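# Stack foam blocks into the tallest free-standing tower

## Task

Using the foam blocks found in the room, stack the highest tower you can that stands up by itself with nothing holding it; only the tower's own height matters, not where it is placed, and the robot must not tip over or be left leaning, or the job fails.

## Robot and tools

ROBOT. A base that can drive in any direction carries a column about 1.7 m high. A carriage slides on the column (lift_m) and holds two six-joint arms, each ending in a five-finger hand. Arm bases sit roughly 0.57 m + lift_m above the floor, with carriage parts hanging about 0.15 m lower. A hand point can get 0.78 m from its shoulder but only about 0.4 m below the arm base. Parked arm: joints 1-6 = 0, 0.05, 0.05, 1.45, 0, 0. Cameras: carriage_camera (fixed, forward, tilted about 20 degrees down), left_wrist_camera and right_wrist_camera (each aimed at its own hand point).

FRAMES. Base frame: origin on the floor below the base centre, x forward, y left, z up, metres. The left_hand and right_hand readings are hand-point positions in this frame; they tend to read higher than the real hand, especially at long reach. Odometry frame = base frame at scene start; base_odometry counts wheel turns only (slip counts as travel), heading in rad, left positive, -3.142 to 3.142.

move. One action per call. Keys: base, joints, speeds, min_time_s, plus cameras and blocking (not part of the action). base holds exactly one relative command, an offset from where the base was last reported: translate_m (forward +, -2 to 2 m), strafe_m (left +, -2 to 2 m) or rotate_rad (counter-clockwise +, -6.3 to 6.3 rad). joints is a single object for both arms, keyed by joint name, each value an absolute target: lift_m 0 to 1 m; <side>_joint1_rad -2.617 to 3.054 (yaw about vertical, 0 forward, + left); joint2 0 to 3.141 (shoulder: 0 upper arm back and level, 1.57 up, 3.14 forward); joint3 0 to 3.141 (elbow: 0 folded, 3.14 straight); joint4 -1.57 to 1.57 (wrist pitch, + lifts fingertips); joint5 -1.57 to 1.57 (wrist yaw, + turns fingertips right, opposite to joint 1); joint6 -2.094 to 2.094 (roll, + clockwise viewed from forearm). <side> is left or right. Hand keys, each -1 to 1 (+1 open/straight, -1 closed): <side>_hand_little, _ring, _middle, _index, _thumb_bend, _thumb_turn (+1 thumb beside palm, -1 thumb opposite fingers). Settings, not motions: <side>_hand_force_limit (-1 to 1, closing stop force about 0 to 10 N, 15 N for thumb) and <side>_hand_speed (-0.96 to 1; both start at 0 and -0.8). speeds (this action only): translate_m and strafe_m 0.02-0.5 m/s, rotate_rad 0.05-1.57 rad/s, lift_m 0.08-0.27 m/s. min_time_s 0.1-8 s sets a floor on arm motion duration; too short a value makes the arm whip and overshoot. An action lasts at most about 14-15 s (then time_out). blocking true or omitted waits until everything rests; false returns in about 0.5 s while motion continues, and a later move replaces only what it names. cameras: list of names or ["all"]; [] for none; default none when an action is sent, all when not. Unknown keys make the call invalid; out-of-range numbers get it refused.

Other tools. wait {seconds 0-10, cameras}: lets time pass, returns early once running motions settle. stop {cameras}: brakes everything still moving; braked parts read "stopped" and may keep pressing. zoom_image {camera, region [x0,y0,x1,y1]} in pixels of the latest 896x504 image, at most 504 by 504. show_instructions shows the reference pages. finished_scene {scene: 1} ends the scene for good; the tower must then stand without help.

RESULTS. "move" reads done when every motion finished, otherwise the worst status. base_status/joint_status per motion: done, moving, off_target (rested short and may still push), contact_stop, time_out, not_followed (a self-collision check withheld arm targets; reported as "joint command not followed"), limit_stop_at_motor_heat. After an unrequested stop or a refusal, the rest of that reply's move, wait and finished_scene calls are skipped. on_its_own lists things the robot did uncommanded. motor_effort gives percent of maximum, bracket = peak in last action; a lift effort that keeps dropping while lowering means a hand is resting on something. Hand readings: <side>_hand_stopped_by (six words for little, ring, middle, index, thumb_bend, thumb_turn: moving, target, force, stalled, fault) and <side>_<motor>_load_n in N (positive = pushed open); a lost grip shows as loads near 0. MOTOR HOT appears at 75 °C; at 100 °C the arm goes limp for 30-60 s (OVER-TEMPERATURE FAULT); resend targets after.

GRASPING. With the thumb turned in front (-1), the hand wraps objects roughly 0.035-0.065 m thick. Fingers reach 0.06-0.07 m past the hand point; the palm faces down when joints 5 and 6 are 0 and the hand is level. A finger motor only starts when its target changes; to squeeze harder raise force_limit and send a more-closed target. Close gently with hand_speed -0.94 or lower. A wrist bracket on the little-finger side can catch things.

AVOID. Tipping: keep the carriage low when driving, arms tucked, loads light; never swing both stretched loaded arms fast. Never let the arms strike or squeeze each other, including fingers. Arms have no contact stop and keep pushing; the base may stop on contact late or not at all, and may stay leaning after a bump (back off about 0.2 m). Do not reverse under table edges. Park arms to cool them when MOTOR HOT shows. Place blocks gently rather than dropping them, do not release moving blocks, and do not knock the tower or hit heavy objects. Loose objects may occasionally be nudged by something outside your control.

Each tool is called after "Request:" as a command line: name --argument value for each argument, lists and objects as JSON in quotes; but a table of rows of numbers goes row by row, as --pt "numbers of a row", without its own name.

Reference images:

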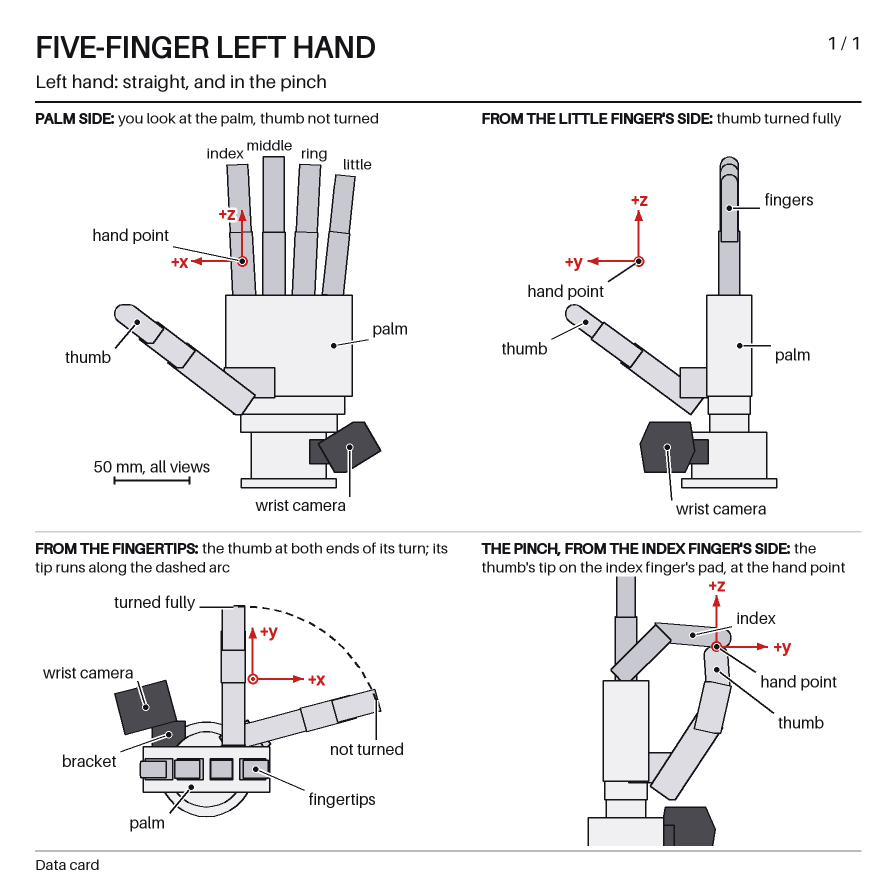

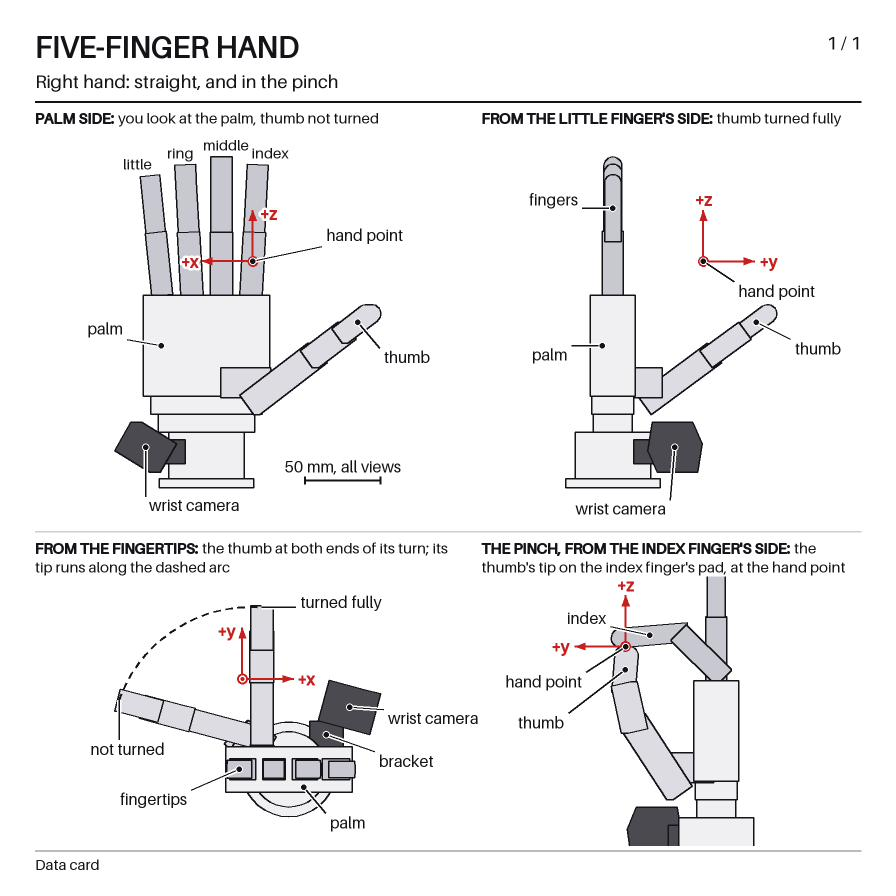

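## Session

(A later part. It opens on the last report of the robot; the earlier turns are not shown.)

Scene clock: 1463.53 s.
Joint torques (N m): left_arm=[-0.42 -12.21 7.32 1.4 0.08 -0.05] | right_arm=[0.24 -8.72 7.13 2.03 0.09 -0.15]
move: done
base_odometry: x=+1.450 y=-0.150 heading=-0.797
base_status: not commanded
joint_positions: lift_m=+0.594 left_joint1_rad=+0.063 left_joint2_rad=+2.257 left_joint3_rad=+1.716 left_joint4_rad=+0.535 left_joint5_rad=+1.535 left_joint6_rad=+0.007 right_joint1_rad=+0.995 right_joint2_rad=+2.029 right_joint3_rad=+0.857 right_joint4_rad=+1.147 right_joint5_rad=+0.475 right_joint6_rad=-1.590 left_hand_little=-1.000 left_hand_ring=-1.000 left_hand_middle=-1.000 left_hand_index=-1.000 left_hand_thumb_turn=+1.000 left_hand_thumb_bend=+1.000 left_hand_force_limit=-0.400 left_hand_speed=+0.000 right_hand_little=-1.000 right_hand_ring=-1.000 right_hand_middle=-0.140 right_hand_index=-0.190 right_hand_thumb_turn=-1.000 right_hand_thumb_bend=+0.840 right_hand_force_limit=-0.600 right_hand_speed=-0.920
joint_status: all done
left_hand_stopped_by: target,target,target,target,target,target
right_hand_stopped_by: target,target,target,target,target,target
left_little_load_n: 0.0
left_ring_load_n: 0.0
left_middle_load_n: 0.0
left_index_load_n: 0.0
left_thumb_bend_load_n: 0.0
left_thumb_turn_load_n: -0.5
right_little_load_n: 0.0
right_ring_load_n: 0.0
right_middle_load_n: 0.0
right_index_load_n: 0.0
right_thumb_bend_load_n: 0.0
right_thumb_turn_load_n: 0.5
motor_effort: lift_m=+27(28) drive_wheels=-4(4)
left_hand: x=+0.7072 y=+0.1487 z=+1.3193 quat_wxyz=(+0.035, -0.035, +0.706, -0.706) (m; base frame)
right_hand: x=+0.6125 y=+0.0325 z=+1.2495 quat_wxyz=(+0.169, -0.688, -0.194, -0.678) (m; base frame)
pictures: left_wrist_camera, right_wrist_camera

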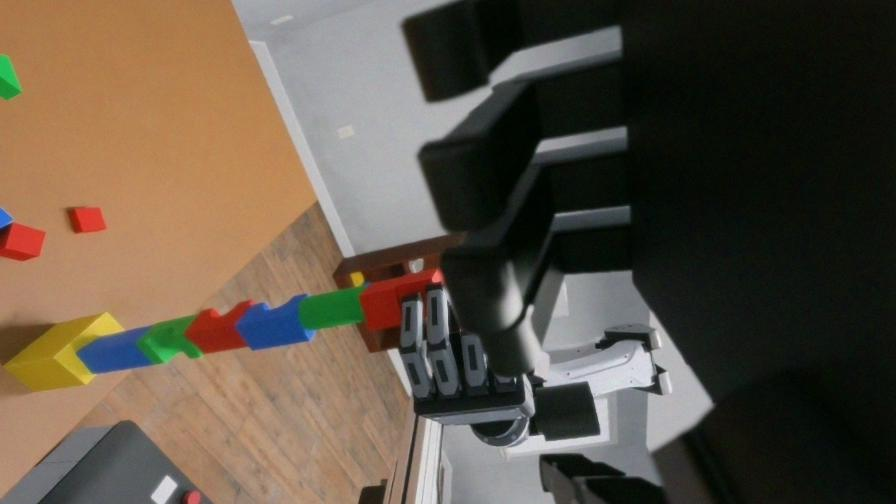

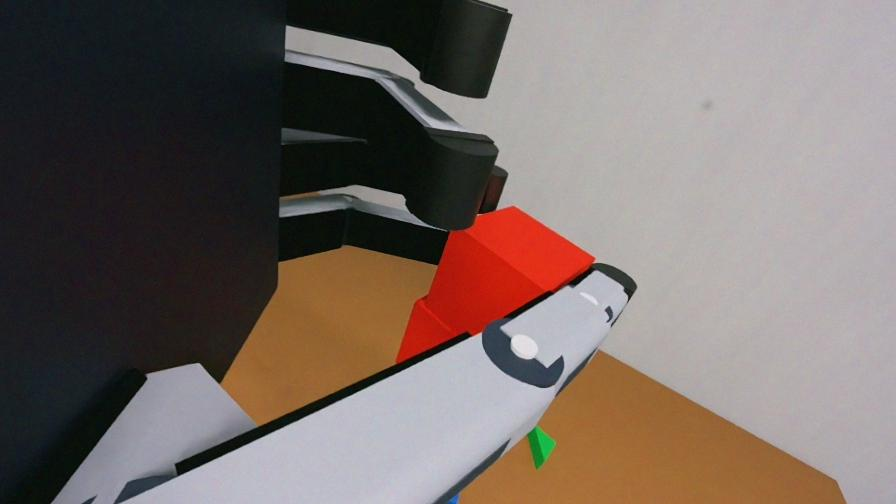

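Request:
move --joints '{"right_hand_speed": -0.85, "right_hand_index": 0.1, "right_hand_middle": 0.1, "right_hand_thumb_bend": 1.0}'

Request:
move --joints '{"left_joint1_rad": 0.38, "left_joint2_rad": 2.263, "left_joint3_rad": 1.732, "left_joint4_rad": 0.531, "left_joint5_rad": 1.1, "left_joint6_rad": 0.0}' --min_time_s 1.5 --cameras '["right_wrist_camera"]'

Request:
move --joints '{"left_joint1_rad": 0.3, "left_joint2_rad": 1.4, "left_joint3_rad": 1.0, "left_joint4_rad": 0.4, "left_joint5_rad": 0.5, "left_joint6_rad": 0.0}' --min_time_s 2

Request:
move --joints '{"left_joint1_rad": 0.0, "left_joint2_rad": 0.05, "left_joint3_rad": 0.05, "left_joint4_rad": 1.45, "left_joint5_rad": 0.0, "left_joint6_rad": 0.0, "right_hand_speed": -0.7, "right_hand_index": 1.0, "right_hand_middle": 1.0}' --min_time_s 2 --cameras '["right_wrist_camera"]'

Request:
move --base '{"translate_m": -0.13}' --speeds '{"translate_m": 0.05}' --cameras '["right_wrist_camera", "carriage_camera"]'

Scene clock: 1466.57 s.
Joint torques (N m): left_arm=[-0.42 -12.23 7.31 1.4 0.08 -0.05] | right_arm=[0.21 -8.7 6.98 2.04 0.07 -0.15]
move: done
base_odometry: x=+1.450 y=-0.150 heading=-0.797
base_status: not commanded
joint_positions: lift_m=+0.594 left_joint1_rad=+0.063 left_joint2_rad=+2.257 left_joint3_rad=+1.716 left_joint4_rad=+0.535 left_joint5_rad=+1.535 left_joint6_rad=+0.007 right_joint1_rad=+0.995 right_joint2_rad=+2.029 right_joint3_rad=+0.857 right_joint4_rad=+1.147 right_joint5_rad=+0.475 right_joint6_rad=-1.590 left_hand_little=-1.000 left_hand_ring=-1.000 left_hand_middle=-1.000 left_hand_index=-1.000 left_hand_thumb_turn=+1.000 left_hand_thumb_bend=+1.000 left_hand_force_limit=-0.400 left_hand_speed=+0.000 right_hand_little=-1.000 right_hand_ring=-1.000 right_hand_middle=+0.100 right_hand_index=+0.100 right_hand_thumb_turn=-1.000 right_hand_thumb_bend=+1.000 right_hand_force_limit=-0.600 right_hand_speed=-0.850
joint_status: all done
left_hand_stopped_by: target,target,target,target,target,target
right_hand_stopped_by: target,target,target,target,target,target
left_little_load_n: 0.0
left_ring_load_n: 0.0
left_middle_load_n: 0.0
left_index_load_n: 0.0
left_thumb_bend_load_n: 0.5
left_thumb_turn_load_n: -0.5
right_little_load_n: 0.0
right_ring_load_n: 0.0
right_middle_load_n: 0.0
right_index_load_n: 0.0
right_thumb_bend_load_n: 0.0
right_thumb_turn_load_n: 0.5
motor_effort: lift_m=+26(28) drive_wheels=-4(4)
left_hand: x=+0.7072 y=+0.1487 z=+1.3193 quat_wxyz=(+0.035, -0.035, +0.706, -0.706) (m; base frame)
right_hand: x=+0.6125 y=+0.0325 z=+1.2495 quat_wxyz=(+0.169, -0.688, -0.194, -0.678) (m; base frame)
pictures: none

Scene clock: 1468.40 s.
Joint torques (N m): left_arm=[0.5 -12.57 7.61 1.79 -0.04 -0.05] | right_arm=[0.25 -8.72 7.08 2 0.09 -0.14]
move: done
base_odometry: x=+1.450 y=-0.150 heading=-0.797
base_status: not commanded
joint_positions: lift_m=+0.594 left_joint1_rad=+0.375 left_joint2_rad=+2.257 left_joint3_rad=+1.716 left_joint4_rad=+0.535 left_joint5_rad=+1.109 left_joint6_rad=+0.007 right_joint1_rad=+0.995 right_joint2_rad=+2.029 right_joint3_rad=+0.857 right_joint4_rad=+1.147 right_joint5_rad=+0.475 right_joint6_rad=-1.590 left_hand_little=-1.000 left_hand_ring=-1.000 left_hand_middle=-1.000 left_hand_index=-1.000 left_hand_thumb_turn=+1.000 left_hand_thumb_bend=+1.000 left_hand_force_limit=-0.400 left_hand_speed=+0.000 right_hand_little=-1.000 right_hand_ring=-1.000 right_hand_middle=+0.100 right_hand_index=+0.100 right_hand_thumb_turn=-1.000 right_hand_thumb_bend=+1.000 right_hand_force_limit=-0.600 right_hand_speed=-0.850
joint_status: all done
left_hand_stopped_by: target,target,target,target,target,target
right_hand_stopped_by: target,target,target,target,target,target
left_little_load_n: 0.0
left_ring_load_n: 0.0
left_middle_load_n: 0.0
left_index_load_n: 0.0
left_thumb_bend_load_n: 0.0
left_thumb_turn_load_n: 0.0
right_little_load_n: 0.0
right_ring_load_n: 0.0
right_middle_load_n: 0.0
right_index_load_n: 0.0
right_thumb_bend_load_n: 0.0
right_thumb_turn_load_n: 0.0
motor_effort: lift_m=+27(28) drive_wheels=-4(4)
left_hand: x=+0.8082 y=+0.3445 z=+1.3188 quat_wxyz=(+0.287, -0.287, +0.647, -0.645) (m; base frame)
right_hand: x=+0.6125 y=+0.0325 z=+1.2495 quat_wxyz=(+0.169, -0.688, -0.194, -0.678) (m; base frame)
pictures: right_wrist_camera

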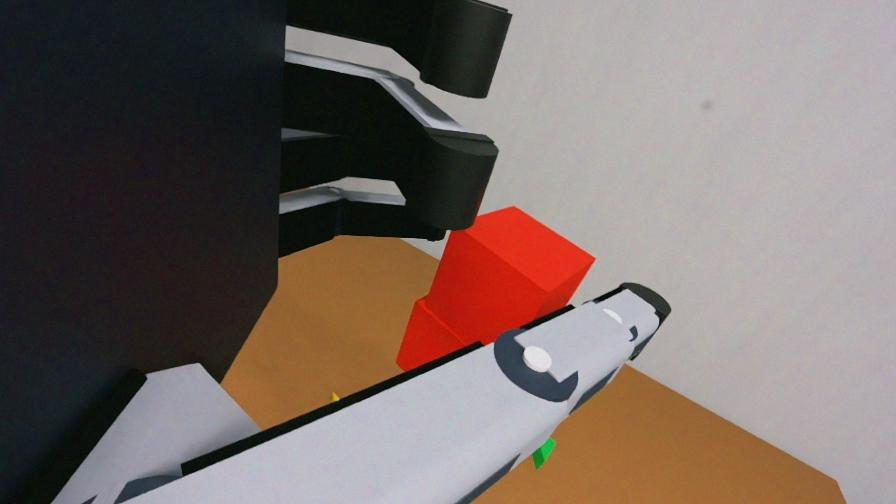

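Scene clock: 1470.70 s.
Joint torques (N m): left_arm=[-0.65 -7.73 5.48 2.05 -0.07 -0.05] | right_arm=[0.23 -8.65 7.06 2.02 0.06 -0.14]
move: done
base_odometry: x=+1.450 y=-0.150 heading=-0.797
base_status: not commanded
joint_positions: lift_m=+0.594 left_joint1_rad=+0.308 left_joint2_rad=+1.418 left_joint3_rad=+1.016 left_joint4_rad=+0.419 left_joint5_rad=+0.509 left_joint6_rad=+0.007 right_joint1_rad=+0.995 right_joint2_rad=+2.029 right_joint3_rad=+0.857 right_joint4_rad=+1.147 right_joint5_rad=+0.475 right_joint6_rad=-1.590 left_hand_little=-1.000 left_hand_ring=-1.000 left_hand_middle=-1.000 left_hand_index=-1.000 left_hand_thumb_turn=+1.000 left_hand_thumb_bend=+1.000 left_hand_force_limit=-0.400 left_hand_speed=+0.000 right_hand_little=-1.000 right_hand_ring=-1.000 right_hand_middle=+0.100 right_hand_index=+0.100 right_hand_thumb_turn=-1.000 right_hand_thumb_bend=+1.000 right_hand_force_limit=-0.600 right_hand_speed=-0.850
joint_status: all done
left_hand_stopped_by: target,target,target,target,target,target
right_hand_stopped_by: target,target,target,target,target,target
left_little_load_n: 0.0
left_ring_load_n: 0.0
left_middle_load_n: 0.0
left_index_load_n: 0.0
left_thumb_bend_load_n: 0.0
left_thumb_turn_load_n: 0.0
right_little_load_n: 0.0
right_ring_load_n: 0.0
right_middle_load_n: 0.0
right_index_load_n: 0.0
right_thumb_bend_load_n: 0.0
right_thumb_turn_load_n: 0.5
motor_effort: lift_m=+26(28) drive_wheels=-4(4)
left_hand: x=+0.6911 y=+0.3366 z=+1.4140 quat_wxyz=(+0.454, -0.440, +0.547, -0.548) (m; base frame)
right_hand: x=+0.6125 y=+0.0325 z=+1.2495 quat_wxyz=(+0.169, -0.688, -0.194, -0.678) (m; base frame)
pictures: none

Scene clock: 1473.07 s.
Joint torques (N m): left_arm=[-0.66 3.19 3.84 0.18 -0.08 -0.05] | right_arm=[0.23 -8.68 6.99 2 0.09 -0.16]
move: done
base_odometry: x=+1.450 y=-0.150 heading=-0.797
base_status: not commanded
joint_positions: lift_m=+0.594 left_joint1_rad=+0.008 left_joint2_rad=+0.058 left_joint3_rad=+0.063 left_joint4_rad=+1.438 left_joint5_rad=+0.008 left_joint6_rad=+0.007 right_joint1_rad=+0.995 right_joint2_rad=+2.029 right_joint3_rad=+0.857 right_joint4_rad=+1.147 right_joint5_rad=+0.475 right_joint6_rad=-1.590 left_hand_little=-1.000 left_hand_ring=-1.000 left_hand_middle=-1.000 left_hand_index=-1.000 left_hand_thumb_turn=+1.000 left_hand_thumb_bend=+1.000 left_hand_force_limit=-0.400 left_hand_speed=+0.000 right_hand_little=-1.000 right_hand_ring=-1.000 right_hand_middle=+1.000 right_hand_index=+1.000 right_hand_thumb_turn=-1.000 right_hand_thumb_bend=+1.000 right_hand_force_limit=-0.600 right_hand_speed=-0.700
joint_status: all done
left_hand_stopped_by: target,target,target,target,target,target
right_hand_stopped_by: target,target,target,target,target,target
left_little_load_n: 0.0
left_ring_load_n: 0.0
left_middle_load_n: 0.0
left_index_load_n: 0.0
left_thumb_bend_load_n: 0.0
left_thumb_turn_load_n: 0.0
right_little_load_n: 0.0
right_ring_load_n: 0.0
right_middle_load_n: -0.5
right_index_load_n: 0.0
right_thumb_bend_load_n: 0.0
right_thumb_turn_load_n: 0.5
motor_effort: lift_m=+27(28) drive_wheels=-4(4)
left_hand: x=+0.3130 y=+0.2820 z=+1.5852 quat_wxyz=(+0.711, -0.042, +0.048, -0.701) (m; base frame)
right_hand: x=+0.6125 y=+0.0325 z=+1.2495 quat_wxyz=(+0.169, -0.688, -0.194, -0.678) (m; base frame)
pictures: right_wrist_camera

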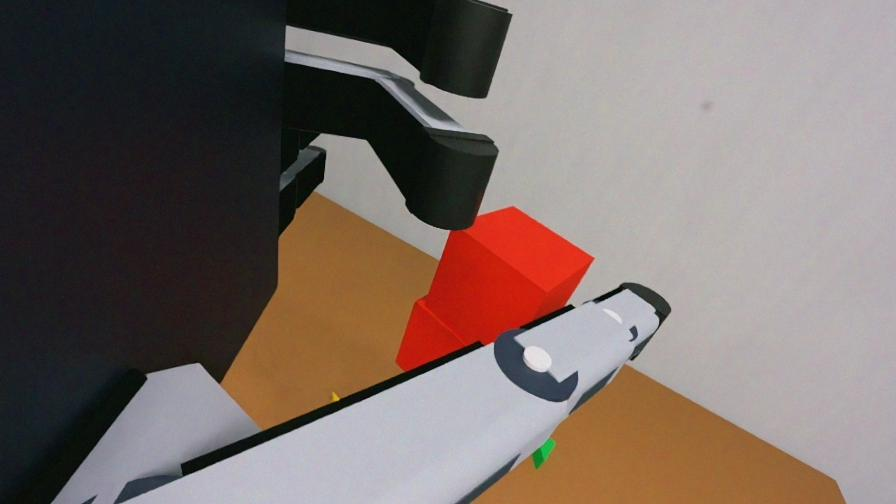

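Scene clock: 1476.17 s.
Joint torques (N m): left_arm=[-0.64 3.18 3.82 0.07 -0.09 -0.05] | right_arm=[-0.06 -8.68 6.98 2.02 0.06 -0.13]
move: done
base_odometry: x=+1.359 y=-0.057 heading=-0.797
base_status: done
joint_positions: lift_m=+0.594 left_joint1_rad=+0.008 left_joint2_rad=+0.058 left_joint3_rad=+0.063 left_joint4_rad=+1.445 left_joint5_rad=+0.007 left_joint6_rad=+0.007 right_joint1_rad=+0.998 right_joint2_rad=+2.029 right_joint3_rad=+0.857 right_joint4_rad=+1.147 right_joint5_rad=+0.476 right_joint6_rad=-1.590 left_hand_little=-1.000 left_hand_ring=-1.000 left_hand_middle=-1.000 left_hand_index=-1.000 left_hand_thumb_turn=+1.000 left_hand_thumb_bend=+1.000 left_hand_force_limit=-0.400 left_hand_speed=+0.000 right_hand_little=-1.000 right_hand_ring=-1.000 right_hand_middle=+1.000 right_hand_index=+1.000 right_hand_thumb_turn=-1.000 right_hand_thumb_bend=+1.000 right_hand_force_limit=-0.600 right_hand_speed=-0.700
joint_status: not commanded
left_hand_stopped_by: target,target,target,target,target,target
right_hand_stopped_by: target,target,target,target,target,target
left_little_load_n: 0.0
left_ring_load_n: 0.0
left_middle_load_n: 0.0
left_index_load_n: 0.0
left_thumb_bend_load_n: 0.0
left_thumb_turn_load_n: 0.0
right_little_load_n: 0.0
right_ring_load_n: 0.0
right_middle_load_n: 0.0
right_index_load_n: 0.0
right_thumb_bend_load_n: 0.0
right_thumb_turn_load_n: 0.0
motor_effort: lift_m=+28(28) drive_wheels=-5(8)
left_hand: x=+0.3112 y=+0.2823 z=+1.5858 quat_wxyz=(+0.711, -0.040, +0.045, -0.701) (m; base frame)
right_hand: x=+0.6115 y=+0.0336 z=+1.2495 quat_wxyz=(+0.170, -0.688, -0.195, -0.678) (m; base frame)
pictures: carriage_camera, right_wrist_camera

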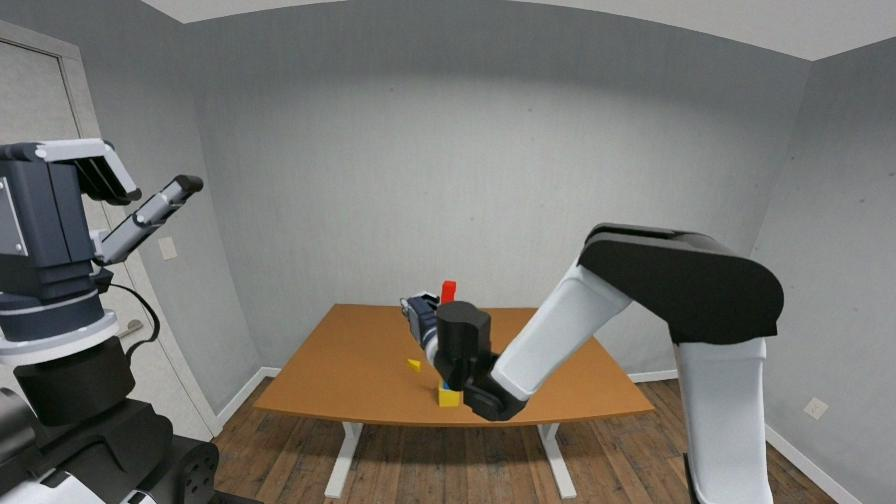

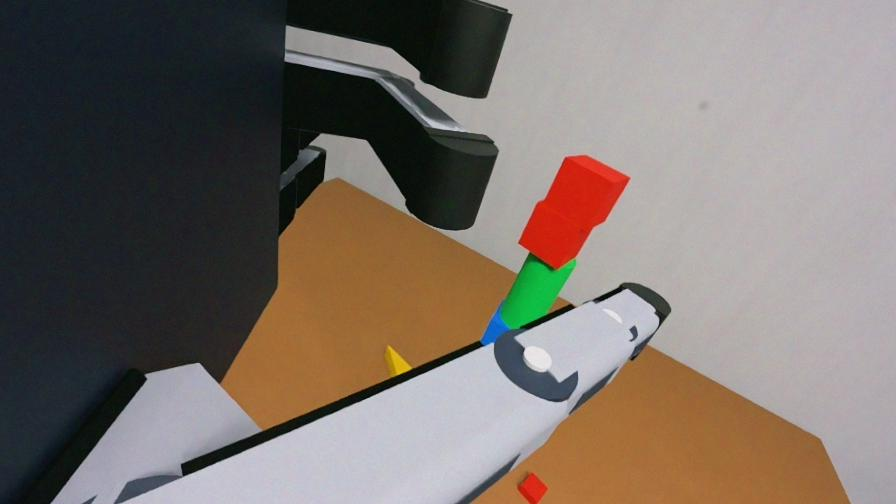

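Request:
move --joints '{"lift_m": 0.76}'

Request:
move --joints '{"right_joint1_rad": 0.2, "right_joint2_rad": 1.4, "right_joint3_rad": 0.9, "right_joint4_rad": 0.5, "right_joint5_rad": 0.0, "right_joint6_rad": -1.0}' --min_time_s 2.5

Request:
move --joints '{"right_joint1_rad": 0.0, "right_joint2_rad": 0.05, "right_joint3_rad": 0.05, "right_joint4_rad": 1.45, "right_joint5_rad": 0.0, "right_joint6_rad": 0.0}' --min_time_s 2

Request:
move --base '{"translate_m": 0.23}' --speeds '{"translate_m": 0.15}' --joints '{"lift_m": 0.7}' --cameras '["carriage_camera"]'

Request:
zoom_image --camera "carriage_camera" --region '[400, 360, 510, 504]'

Scene clock: 1479.13 s.
Joint torques (N m): left_arm=[-0.68 3.48 4.27 0.07 -0.07 -0.05] | right_arm=[-0.05 -8.79 6.93 2.01 0.08 -0.15]
move: done
base_odometry: x=+1.359 y=-0.057 heading=-0.797
base_status: not commanded
joint_positions: lift_m=+0.760 left_joint1_rad=+0.008 left_joint2_rad=+0.055 left_joint3_rad=+0.058 left_joint4_rad=+1.445 left_joint5_rad=+0.006 left_joint6_rad=+0.007 right_joint1_rad=+0.998 right_joint2_rad=+2.031 right_joint3_rad=+0.858 right_joint4_rad=+1.149 right_joint5_rad=+0.476 right_joint6_rad=-1.590 left_hand_little=-1.000 left_hand_ring=-1.000 left_hand_middle=-1.000 left_hand_index=-1.000 left_hand_thumb_turn=+1.000 left_hand_thumb_bend=+1.000 left_hand_force_limit=-0.400 left_hand_speed=+0.000 right_hand_little=-1.000 right_hand_ring=-1.000 right_hand_middle=+1.000 right_hand_index=+1.000 right_hand_thumb_turn=-1.000 right_hand_thumb_bend=+1.000 right_hand_force_limit=-0.600 right_hand_speed=-0.700
joint_status: all done
left_hand_stopped_by: target,target,target,target,target,target
right_hand_stopped_by: target,target,target,target,target,target
left_little_load_n: 0.0
left_ring_load_n: 0.0
left_middle_load_n: 0.0
left_index_load_n: 0.0
left_thumb_bend_load_n: 0.0
left_thumb_turn_load_n: 0.0
right_little_load_n: 0.0
right_ring_load_n: 0.0
right_middle_load_n: 0.0
right_index_load_n: 0.0
right_thumb_bend_load_n: 0.0
right_thumb_turn_load_n: 0.5
motor_effort: lift_m=+26(34) drive_wheels=-4(4)
left_hand: x=+0.3118 y=+0.2824 z=+1.7504 quat_wxyz=(+0.711, -0.041, +0.046, -0.701) (m; base frame)
right_hand: x=+0.6117 y=+0.0339 z=+1.4157 quat_wxyz=(+0.170, -0.688, -0.195, -0.679) (m; base frame)
pictures: none

Scene clock: 1481.93 s.
Joint torques (N m): left_arm=[-0.66 3.47 4.25 0.08 -0.07 -0.05] | right_arm=[-0.92 -7.53 10.26 2.01 -0.1 -0.01]
move: done
base_odometry: x=+1.359 y=-0.057 heading=-0.797
base_status: not commanded
joint_positions: lift_m=+0.760 left_joint1_rad=+0.008 left_joint2_rad=+0.055 left_joint3_rad=+0.058 left_joint4_rad=+1.445 left_joint5_rad=+0.006 left_joint6_rad=+0.007 right_joint1_rad=+0.207 right_joint2_rad=+1.420 right_joint3_rad=+0.876 right_joint4_rad=+0.515 right_joint5_rad=+0.012 right_joint6_rad=-1.008 left_hand_little=-1.000 left_hand_ring=-1.000 left_hand_middle=-1.000 left_hand_index=-1.000 left_hand_thumb_turn=+1.000 left_hand_thumb_bend=+1.000 left_hand_force_limit=-0.400 left_hand_speed=+0.000 right_hand_little=-1.000 right_hand_ring=-1.000 right_hand_middle=+1.000 right_hand_index=+1.000 right_hand_thumb_turn=-1.000 right_hand_thumb_bend=+1.000 right_hand_force_limit=-0.600 right_hand_speed=-0.700
joint_status: all done
left_hand_stopped_by: target,target,target,target,target,target
right_hand_stopped_by: target,target,target,target,target,target
left_little_load_n: 0.0
left_ring_load_n: 0.0
left_middle_load_n: 0.0
left_index_load_n: 0.0
left_thumb_bend_load_n: 0.0
left_thumb_turn_load_n: 0.0
right_little_load_n: 0.0
right_ring_load_n: 0.0
right_middle_load_n: 0.0
right_index_load_n: 0.0
right_thumb_bend_load_n: 0.0
right_thumb_turn_load_n: 0.0
motor_effort: lift_m=+27(27) drive_wheels=-4(4)
left_hand: x=+0.3118 y=+0.2824 z=+1.7504 quat_wxyz=(+0.711, -0.041, +0.046, -0.701) (m; base frame)
right_hand: x=+0.7017 y=-0.2493 z=+1.5364 quat_wxyz=(+0.258, -0.705, +0.131, -0.648) (m; base frame)
pictures: none

Scene clock: 1484.33 s.
Joint torques (N m): left_arm=[-0.66 3.48 4.23 0.07 -0.07 -0.04] | right_arm=[-0.87 2.29 5.15 0.11 -0.1 0.01]
move: done
base_odometry: x=+1.359 y=-0.057 heading=-0.797
base_status: not commanded
joint_positions: lift_m=+0.760 left_joint1_rad=+0.008 left_joint2_rad=+0.055 left_joint3_rad=+0.058 left_joint4_rad=+1.445 left_joint5_rad=+0.006 left_joint6_rad=+0.007 right_joint1_rad=+0.007 right_joint2_rad=+0.058 right_joint3_rad=+0.058 right_joint4_rad=+1.437 right_joint5_rad=+0.009 right_joint6_rad=-0.009 left_hand_little=-1.000 left_hand_ring=-1.000 left_hand_middle=-1.000 left_hand_index=-1.000 left_hand_thumb_turn=+1.000 left_hand_thumb_bend=+1.000 left_hand_force_limit=-0.400 left_hand_speed=+0.000 right_hand_little=-1.000 right_hand_ring=-1.000 right_hand_middle=+1.000 right_hand_index=+1.000 right_hand_thumb_turn=-1.000 right_hand_thumb_bend=+1.000 right_hand_force_limit=-0.600 right_hand_speed=-0.700
joint_status: all done
left_hand_stopped_by: target,target,target,target,target,target
right_hand_stopped_by: target,target,target,target,target,target
left_little_load_n: 0.0
left_ring_load_n: 0.0
left_middle_load_n: 0.0
left_index_load_n: 0.0
left_thumb_bend_load_n: 0.0
left_thumb_turn_load_n: 0.0
right_little_load_n: 0.0
right_ring_load_n: 0.0
right_middle_load_n: 0.0
right_index_load_n: 0.0
right_thumb_bend_load_n: 0.0
right_thumb_turn_load_n: 0.0
motor_effort: lift_m=+25(28) drive_wheels=+1(4)
left_hand: x=+0.3118 y=+0.2825 z=+1.7504 quat_wxyz=(+0.711, -0.041, +0.046, -0.701) (m; base frame)
right_hand: x=+0.3145 y=-0.2840 z=+1.7498 quat_wxyz=(+0.705, -0.045, +0.050, -0.706) (m; base frame)
pictures: none

Scene clock: 1486.77 s.
Joint torques (N m): left_arm=[-0.65 3.56 4.23 0.03 -0.06 -0.05] | right_arm=[-0.95 2.71 5.59 0.01 -0.12 -0.01]
move: done
base_odometry: x=+1.519 y=-0.222 heading=-0.796
base_status: done
joint_positions: lift_m=+0.700 left_joint1_rad=+0.008 left_joint2_rad=+0.054 left_joint3_rad=+0.058 left_joint4_rad=+1.449 left_joint5_rad=+0.006 left_joint6_rad=+0.007 right_joint1_rad=+0.007 right_joint2_rad=+0.053 right_joint3_rad=+0.053 right_joint4_rad=+1.446 right_joint5_rad=+0.008 right_joint6_rad=-0.007 left_hand_little=-1.000 left_hand_ring=-1.000 left_hand_middle=-1.000 left_hand_index=-1.000 left_hand_thumb_turn=+1.000 left_hand_thumb_bend=+1.000 left_hand_force_limit=-0.400 left_hand_speed=+0.000 right_hand_little=-1.000 right_hand_ring=-1.000 right_hand_middle=+1.000 right_hand_index=+1.000 right_hand_thumb_turn=-1.000 right_hand_thumb_bend=+1.000 right_hand_force_limit=-0.600 right_hand_speed=-0.700
joint_status: all done
left_hand_stopped_by: target,target,target,target,target,target
right_hand_stopped_by: target,target,target,target,target,target
left_little_load_n: 0.0
left_ring_load_n: 0.0
left_middle_load_n: 0.0
left_index_load_n: 0.0
left_thumb_bend_load_n: 0.0
left_thumb_turn_load_n: 0.0
right_little_load_n: 0.0
right_ring_load_n: 0.0
right_middle_load_n: 0.0
right_index_load_n: 0.0
right_thumb_bend_load_n: 0.0
right_thumb_turn_load_n: 0.0
motor_effort: lift_m=+21(25) drive_wheels=-5(10)
left_hand: x=+0.3103 y=+0.2825 z=+1.6912 quat_wxyz=(+0.711, -0.040, +0.044, -0.701) (m; base frame)
right_hand: x=+0.3121 y=-0.2838 z=+1.6896 quat_wxyz=(+0.706, -0.042, +0.047, -0.706) (m; base frame)
pictures: carriage_camera

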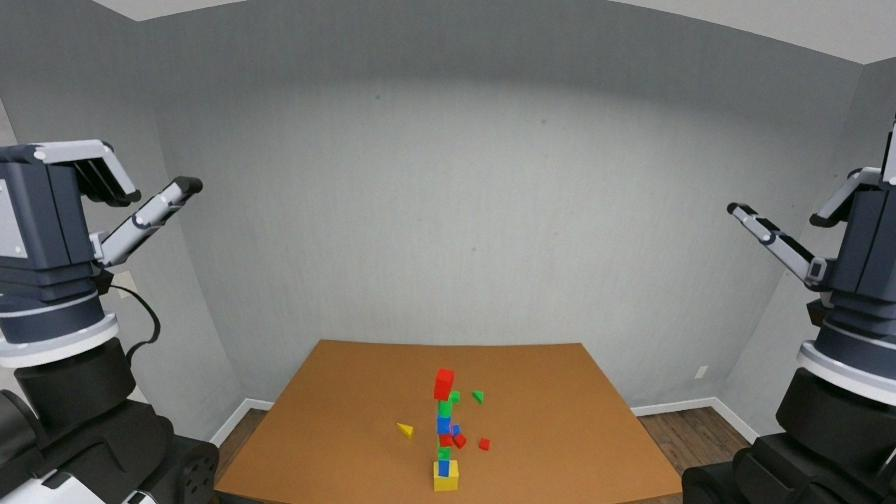

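Scaled by 3.500 from the camera's 896x504 image, which has a finer 1280x720 frame.

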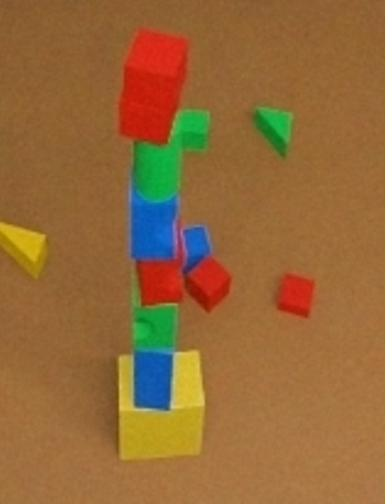

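Request:
move --base '{"translate_m": 0.1}' --speeds '{"translate_m": 0.1}'

Request:
move --joints '{"lift_m": 0.6, "right_joint1_rad": 0.0, "right_joint2_rad": 1.1, "right_joint3_rad": 1.0, "right_joint4_rad": 0.1, "right_joint5_rad": 0.0, "right_joint6_rad": 0.0, "right_hand_index": -0.1, "right_hand_middle": -0.1}' --min_time_s 2

Request:
move --joints '{"lift_m": 0.55, "right_joint1_rad": 0.15, "right_joint2_rad": 2.5, "right_joint3_rad": 1.6, "right_joint4_rad": -0.3, "right_joint5_rad": -0.5, "right_joint6_rad": -0.9}' --min_time_s 2

Request:
move --joints '{"lift_m": 0.47, "right_joint1_rad": 0.481, "right_joint2_rad": 2.629, "right_joint3_rad": 1.768, "right_joint4_rad": -0.436, "right_joint5_rad": -0.751, "right_joint6_rad": -1.172}' --min_time_s 2 --cameras '["carriage_camera", "right_wrist_camera"]'

Request:
zoom_image --camera "right_wrist_camera" --region '[460, 100, 720, 360]'

Scene clock: 1506.70 s.
Joint torques (N m): left_arm=[-0.66 3.55 4.14 0.01 -0.06 -0.05] | right_arm=[-0.87 2.59 5.65 -0.05 -0.11 0.03]
move: done
base_odometry: x=+1.590 y=-0.293 heading=-0.796
base_status: done
joint_positions: lift_m=+0.700 left_joint1_rad=+0.008 left_joint2_rad=+0.054 left_joint3_rad=+0.058 left_joint4_rad=+1.450 left_joint5_rad=+0.006 left_joint6_rad=+0.007 right_joint1_rad=+0.007 right_joint2_rad=+0.053 right_joint3_rad=+0.053 right_joint4_rad=+1.450 right_joint5_rad=+0.008 right_joint6_rad=-0.007 left_hand_little=-1.000 left_hand_ring=-1.000 left_hand_middle=-1.000 left_hand_index=-1.000 left_hand_thumb_turn=+1.000 left_hand_thumb_bend=+1.000 left_hand_force_limit=-0.400 left_hand_speed=+0.000 right_hand_little=-1.000 right_hand_ring=-1.000 right_hand_middle=+1.000 right_hand_index=+1.000 right_hand_thumb_turn=-1.000 right_hand_thumb_bend=+1.000 right_hand_force_limit=-0.600 right_hand_speed=-0.700
joint_status: not commanded
left_hand_stopped_by: target,target,target,target,target,target
right_hand_stopped_by: target,target,target,target,target,target
left_little_load_n: 0.0
left_ring_load_n: 0.0
left_middle_load_n: 0.0
left_index_load_n: 0.0
left_thumb_bend_load_n: 0.0
left_thumb_turn_load_n: 0.0
right_little_load_n: 0.0
right_ring_load_n: 0.0
right_middle_load_n: 0.0
right_index_load_n: 0.0
right_thumb_bend_load_n: 0.0
right_thumb_turn_load_n: 0.0
motor_effort: lift_m=+24(25) drive_wheels=+1(8)
left_hand: x=+0.3100 y=+0.2825 z=+1.6913 quat_wxyz=(+0.711, -0.039, +0.043, -0.701) (m; base frame)
right_hand: x=+0.3111 y=-0.2838 z=+1.6900 quat_wxyz=(+0.706, -0.040, +0.046, -0.706) (m; base frame)
pictures: none

Scene clock: 1509.10 s.
Joint torques (N m): left_arm=[-0.66 3.6 4.27 0.01 -0.07 -0.05] | right_arm=[-0.98 -2.85 10.45 1.99 -0.12 0.02]
move: done
base_odometry: x=+1.590 y=-0.293 heading=-0.796
base_status: not commanded
joint_positions: lift_m=+0.600 left_joint1_rad=+0.008 left_joint2_rad=+0.054 left_joint3_rad=+0.058 left_joint4_rad=+1.450 left_joint5_rad=+0.006 left_joint6_rad=+0.007 right_joint1_rad=+0.007 right_joint2_rad=+1.094 right_joint3_rad=+0.976 right_joint4_rad=+0.115 right_joint5_rad=+0.008 right_joint6_rad=-0.007 left_hand_little=-1.000 left_hand_ring=-1.000 left_hand_middle=-1.000 left_hand_index=-1.000 left_hand_thumb_turn=+1.000 left_hand_thumb_bend=+1.000 left_hand_force_limit=-0.400 left_hand_speed=+0.000 right_hand_little=-1.000 right_hand_ring=-1.000 right_hand_middle=-0.100 right_hand_index=-0.100 right_hand_thumb_turn=-1.000 right_hand_thumb_bend=+1.000 right_hand_force_limit=-0.600 right_hand_speed=-0.700
joint_status: all done
left_hand_stopped_by: target,target,target,target,target,target
right_hand_stopped_by: target,target,target,target,target,target
left_little_load_n: 0.0
left_ring_load_n: 0.0
left_middle_load_n: 0.0
left_index_load_n: 0.0
left_thumb_bend_load_n: 0.0
left_thumb_turn_load_n: 0.0
right_little_load_n: -0.5
right_ring_load_n: 0.0
right_middle_load_n: 0.0
right_index_load_n: 0.0
right_thumb_bend_load_n: 0.0
right_thumb_turn_load_n: 0.0
motor_effort: lift_m=+25(25) drive_wheels=+1(5)
left_hand: x=+0.3099 y=+0.2825 z=+1.5914 quat_wxyz=(+0.711, -0.039, +0.043, -0.701) (m; base frame)
right_hand: x=+0.6348 y=-0.2814 z=+1.4610 quat_wxyz=(+0.497, -0.502, +0.499, -0.501) (m; base frame)
pictures: none

Scene clock: 1511.47 s.
Joint torques (N m): left_arm=[-0.68 3.64 4.31 0.01 -0.06 -0.05] | right_arm=[0.13 -11.07 7.69 0.85 -0.44 -0.13]
move: done
base_odometry: x=+1.590 y=-0.293 heading=-0.796
base_status: not commanded
joint_positions: lift_m=+0.550 left_joint1_rad=+0.008 left_joint2_rad=+0.053 left_joint3_rad=+0.057 left_joint4_rad=+1.450 left_joint5_rad=+0.006 left_joint6_rad=+0.007 right_joint1_rad=+0.144 right_joint2_rad=+2.488 right_joint3_rad=+1.582 right_joint4_rad=-0.288 right_joint5_rad=-0.489 right_joint6_rad=-0.891 left_hand_little=-1.000 left_hand_ring=-1.000 left_hand_middle=-1.000 left_hand_index=-1.000 left_hand_thumb_turn=+1.000 left_hand_thumb_bend=+1.000 left_hand_force_limit=-0.400 left_hand_speed=+0.000 right_hand_little=-1.000 right_hand_ring=-1.000 right_hand_middle=-0.100 right_hand_index=-0.100 right_hand_thumb_turn=-1.000 right_hand_thumb_bend=+1.000 right_hand_force_limit=-0.600 right_hand_speed=-0.700
joint_status: all done
left_hand_stopped_by: target,target,target,target,target,target
right_hand_stopped_by: target,target,target,target,target,target
left_little_load_n: 0.0
left_ring_load_n: 0.0
left_middle_load_n: 0.0
left_index_load_n: 0.0
left_thumb_bend_load_n: 0.0
left_thumb_turn_load_n: 0.0
right_little_load_n: 0.0
right_ring_load_n: 0.0
right_middle_load_n: 0.0
right_index_load_n: 0.0
right_thumb_bend_load_n: 0.0
right_thumb_turn_load_n: 0.0
motor_effort: lift_m=+24(24) drive_wheels=+1(4)
left_hand: x=+0.3100 y=+0.2825 z=+1.5411 quat_wxyz=(+0.711, -0.039, +0.043, -0.701) (m; base frame)
right_hand: x=+0.6688 y=-0.1803 z=+0.9487 quat_wxyz=(+0.291, -0.931, +0.208, -0.072) (m; base frame)
pictures: none

Scene clock: 1513.77 s.
Joint torques (N m): left_arm=[-0.65 3.64 4.3 0.01 -0.06 -0.05] | right_arm=[0.13 -11.23 7.79 0.65 -0.54 -0.12]
move: done
base_odometry: x=+1.590 y=-0.293 heading=-0.796
base_status: not commanded
joint_positions: lift_m=+0.470 left_joint1_rad=+0.008 left_joint2_rad=+0.053 left_joint3_rad=+0.057 left_joint4_rad=+1.450 left_joint5_rad=+0.006 left_joint6_rad=+0.007 right_joint1_rad=+0.476 right_joint2_rad=+2.612 right_joint3_rad=+1.749 right_joint4_rad=-0.422 right_joint5_rad=-0.741 right_joint6_rad=-1.164 left_hand_little=-1.000 left_hand_ring=-1.000 left_hand_middle=-1.000 left_hand_index=-1.000 left_hand_thumb_turn=+1.000 left_hand_thumb_bend=+1.000 left_hand_force_limit=-0.400 left_hand_speed=+0.000 right_hand_little=-1.000 right_hand_ring=-1.000 right_hand_middle=-0.100 right_hand_index=-0.100 right_hand_thumb_turn=-1.000 right_hand_thumb_bend=+1.000 right_hand_force_limit=-0.600 right_hand_speed=-0.700
joint_status: all done
left_hand_stopped_by: target,target,target,target,target,target
right_hand_stopped_by: target,target,target,target,target,target
left_little_load_n: 0.0
left_ring_load_n: 0.0
left_middle_load_n: 0.0
left_index_load_n: 0.0
left_thumb_bend_load_n: 0.0
left_thumb_turn_load_n: 0.0
right_little_load_n: 0.0
right_ring_load_n: 0.0
right_middle_load_n: 0.0
right_index_load_n: 0.0
right_thumb_bend_load_n: 0.0
right_thumb_turn_load_n: 0.0
motor_effort: lift_m=+23(27) drive_wheels=+1(4)
left_hand: x=+0.3100 y=+0.2825 z=+1.4611 quat_wxyz=(+0.711, -0.039, +0.043, -0.701) (m; base frame)
right_hand: x=+0.5917 y=-0.0089 z=+0.8619 quat_wxyz=(+0.380, -0.920, -0.083, +0.033) (m; base frame)
pictures: carriage_camera, right_wrist_camera

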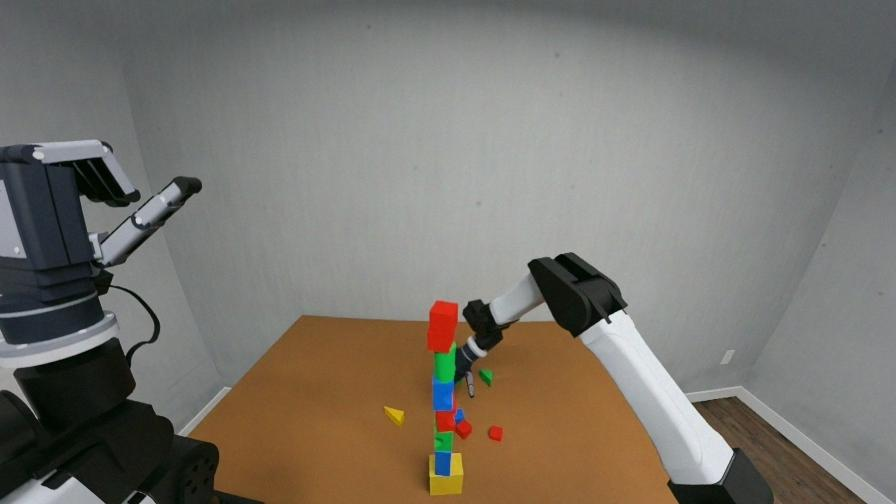

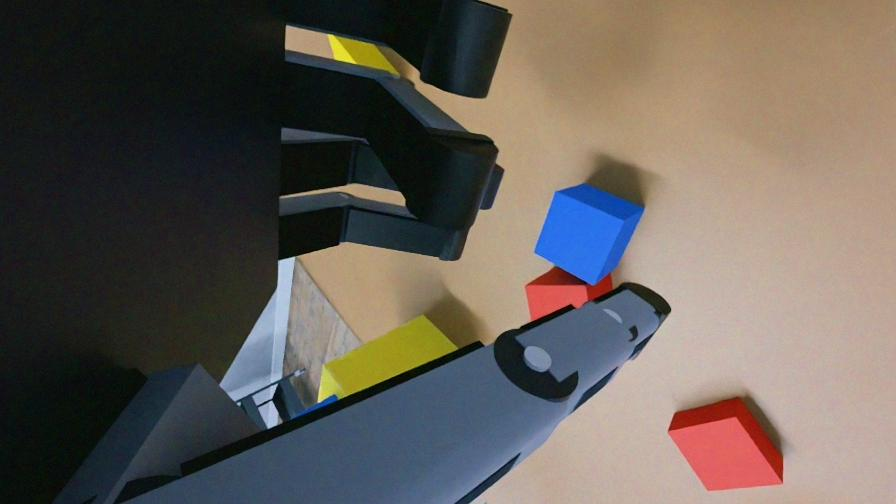

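Scaled by 1.938 from the camera's 896x504 image, which has a finer 1280x720 frame.

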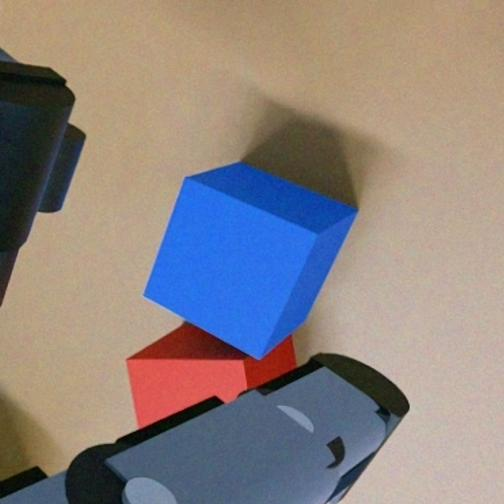

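Request:
move --joints '{"right_joint1_rad": 0.45, "right_joint2_rad": 2.545, "right_joint3_rad": 1.67, "right_joint4_rad": -0.38}' --min_time_s 0.8

Request:
move --joints '{"right_joint1_rad": 0.484, "right_joint2_rad": 2.6145, "right_joint3_rad": 1.7375, "right_joint4_rad": -0.42}' --min_time_s 1.0

Request:
move --joints '{"lift_m": 0.44}' --speeds '{"lift_m": 0.1}' --cameras '["right_wrist_camera"]'

Request:
zoom_image --camera "right_wrist_camera" --region '[460, 80, 720, 340]'

Scene clock: 1518.90 s.
Joint torques (N m): left_arm=[-0.65 3.62 4.3 0.01 -0.07 -0.05] | right_arm=[-0.76 -15.05 4.94 0.9 -0.53 -0.15]
move: done
base_odometry: x=+1.590 y=-0.293 heading=-0.796
base_status: not commanded
joint_positions: lift_m=+0.470 left_joint1_rad=+0.008 left_joint2_rad=+0.053 left_joint3_rad=+0.057 left_joint4_rad=+1.450 left_joint5_rad=+0.006 left_joint6_rad=+0.007 right_joint1_rad=+0.456 right_joint2_rad=+2.580 right_joint3_rad=+1.678 right_joint4_rad=-0.392 right_joint5_rad=-0.742 right_joint6_rad=-1.165 left_hand_little=-1.000 left_hand_ring=-1.000 left_hand_middle=-1.000 left_hand_index=-1.000 left_hand_thumb_turn=+1.000 left_hand_thumb_bend=+1.000 left_hand_force_limit=-0.400 left_hand_speed=+0.000 right_hand_little=-1.000 right_hand_ring=-1.000 right_hand_middle=-0.100 right_hand_index=-0.100 right_hand_thumb_turn=-1.000 right_hand_thumb_bend=+1.000 right_hand_force_limit=-0.600 right_hand_speed=-0.700
joint_status: all done
left_hand_stopped_by: target,target,target,target,target,target
right_hand_stopped_by: target,target,target,target,target,target
left_little_load_n: 0.0
left_ring_load_n: 0.0
left_middle_load_n: 0.0
left_index_load_n: 0.0
left_thumb_bend_load_n: 0.0
left_thumb_turn_load_n: 0.0
right_little_load_n: 0.0
right_ring_load_n: 0.0
right_middle_load_n: 0.0
right_index_load_n: 0.0
right_thumb_bend_load_n: 0.5
right_thumb_turn_load_n: 0.0
motor_effort: lift_m=+22(24) drive_wheels=+1(1)
left_hand: x=+0.3100 y=+0.2825 z=+1.4611 quat_wxyz=(+0.711, -0.039, +0.043, -0.701) (m; base frame)
right_hand: x=+0.5864 y=-0.0218 z=+0.8613 quat_wxyz=(+0.380, -0.922, -0.073, +0.033) (m; base frame)
pictures: none

Scene clock: 1520.20 s.
Joint torques (N m): left_arm=[-0.66 3.66 4.3 0.01 -0.06 -0.05] | right_arm=[0.09 -11.18 7.72 0.67 -0.54 -0.15]
move: done
base_odometry: x=+1.590 y=-0.293 heading=-0.796
base_status: not commanded
joint_positions: lift_m=+0.470 left_joint1_rad=+0.008 left_joint2_rad=+0.053 left_joint3_rad=+0.057 left_joint4_rad=+1.450 left_joint5_rad=+0.006 left_joint6_rad=+0.007 right_joint1_rad=+0.478 right_joint2_rad=+2.600 right_joint3_rad=+1.718 right_joint4_rad=-0.407 right_joint5_rad=-0.742 right_joint6_rad=-1.165 left_hand_little=-1.000 left_hand_ring=-1.000 left_hand_middle=-1.000 left_hand_index=-1.000 left_hand_thumb_turn=+1.000 left_hand_thumb_bend=+1.000 left_hand_force_limit=-0.400 left_hand_speed=+0.000 right_hand_little=-1.000 right_hand_ring=-1.000 right_hand_middle=-0.100 right_hand_index=-0.100 right_hand_thumb_turn=-1.000 right_hand_thumb_bend=+1.000 right_hand_force_limit=-0.600 right_hand_speed=-0.700
joint_status: all done
left_hand_stopped_by: target,target,target,target,target,target
right_hand_stopped_by: target,target,target,target,target,target
left_little_load_n: 0.0
left_ring_load_n: 0.0
left_middle_load_n: 0.0
left_index_load_n: 0.0
left_thumb_bend_load_n: 0.5
left_thumb_turn_load_n: 0.0
right_little_load_n: 0.0
right_ring_load_n: 0.0
right_middle_load_n: 0.0
right_index_load_n: 0.0
right_thumb_bend_load_n: 0.0
right_thumb_turn_load_n: 0.0
motor_effort: lift_m=+23(25) drive_wheels=+1(1)
left_hand: x=+0.3100 y=+0.2825 z=+1.4611 quat_wxyz=(+0.711, -0.039, +0.043, -0.701) (m; base frame)
right_hand: x=+0.5862 y=-0.0102 z=+0.8610 quat_wxyz=(+0.381, -0.920, -0.084, +0.035) (m; base frame)
pictures: none

Scene clock: 1520.90 s.
Joint torques (N m): left_arm=[-0.66 3.66 4.3 0 -0.06 -0.05] | right_arm=[0.21 -11.9 7.09 0.71 -0.52 -0.14]
move: done
base_odometry: x=+1.590 y=-0.293 heading=-0.796
base_status: not commanded
joint_positions: lift_m=+0.440 left_joint1_rad=+0.008 left_joint2_rad=+0.053 left_joint3_rad=+0.057 left_joint4_rad=+1.451 left_joint5_rad=+0.006 left_joint6_rad=+0.007 right_joint1_rad=+0.478 right_joint2_rad=+2.608 right_joint3_rad=+1.725 right_joint4_rad=-0.411 right_joint5_rad=-0.745 right_joint6_rad=-1.165 left_hand_little=-1.000 left_hand_ring=-1.000 left_hand_middle=-1.000 left_hand_index=-1.000 left_hand_thumb_turn=+1.000 left_hand_thumb_bend=+1.000 left_hand_force_limit=-0.400 left_hand_speed=+0.000 right_hand_little=-1.000 right_hand_ring=-1.000 right_hand_middle=-0.100 right_hand_index=-0.100 right_hand_thumb_turn=-1.000 right_hand_thumb_bend=+1.000 right_hand_force_limit=-0.600 right_hand_speed=-0.700
joint_status: all done
left_hand_stopped_by: target,target,target,target,target,target
right_hand_stopped_by: target,target,target,target,target,target
left_little_load_n: 0.0
left_ring_load_n: -0.5
left_middle_load_n: 0.0
left_index_load_n: 0.0
left_thumb_bend_load_n: 0.0
left_thumb_turn_load_n: 0.0
right_little_load_n: 0.0
right_ring_load_n: 0.0
right_middle_load_n: 0.0
right_index_load_n: 0.0
right_thumb_bend_load_n: 0.0
right_thumb_turn_load_n: 0.0
motor_effort: lift_m=+23(25) drive_wheels=-4(5)
left_hand: x=+0.3097 y=+0.2825 z=+1.4312 quat_wxyz=(+0.711, -0.039, +0.043, -0.701) (m; base frame)
right_hand: x=+0.5856 y=-0.0100 z=+0.8291 quat_wxyz=(+0.381, -0.920, -0.084, +0.038) (m; base frame)
pictures: right_wrist_camera

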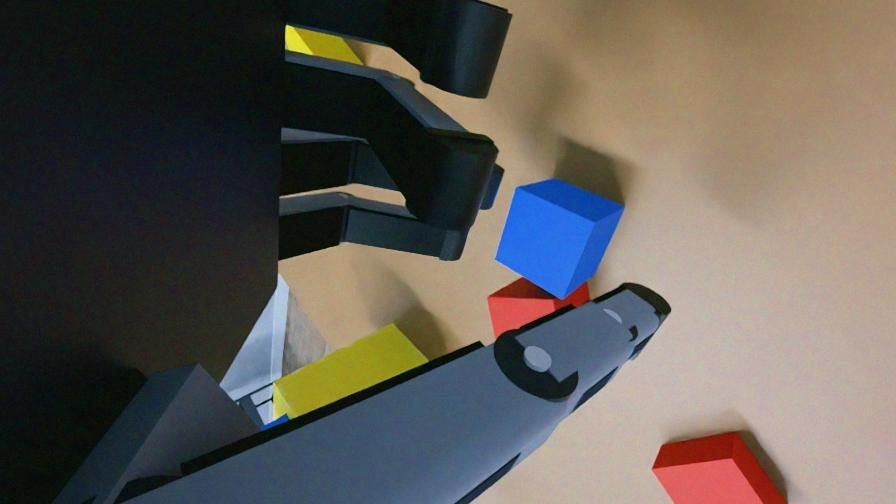

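Scaled by 1.938 from the camera's 896x504 image, which has a finer 1280x720 frame.

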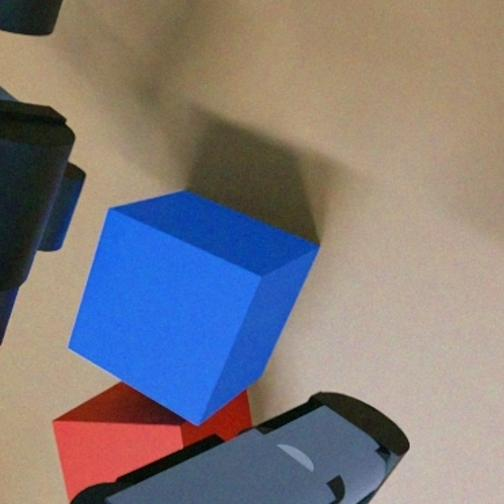

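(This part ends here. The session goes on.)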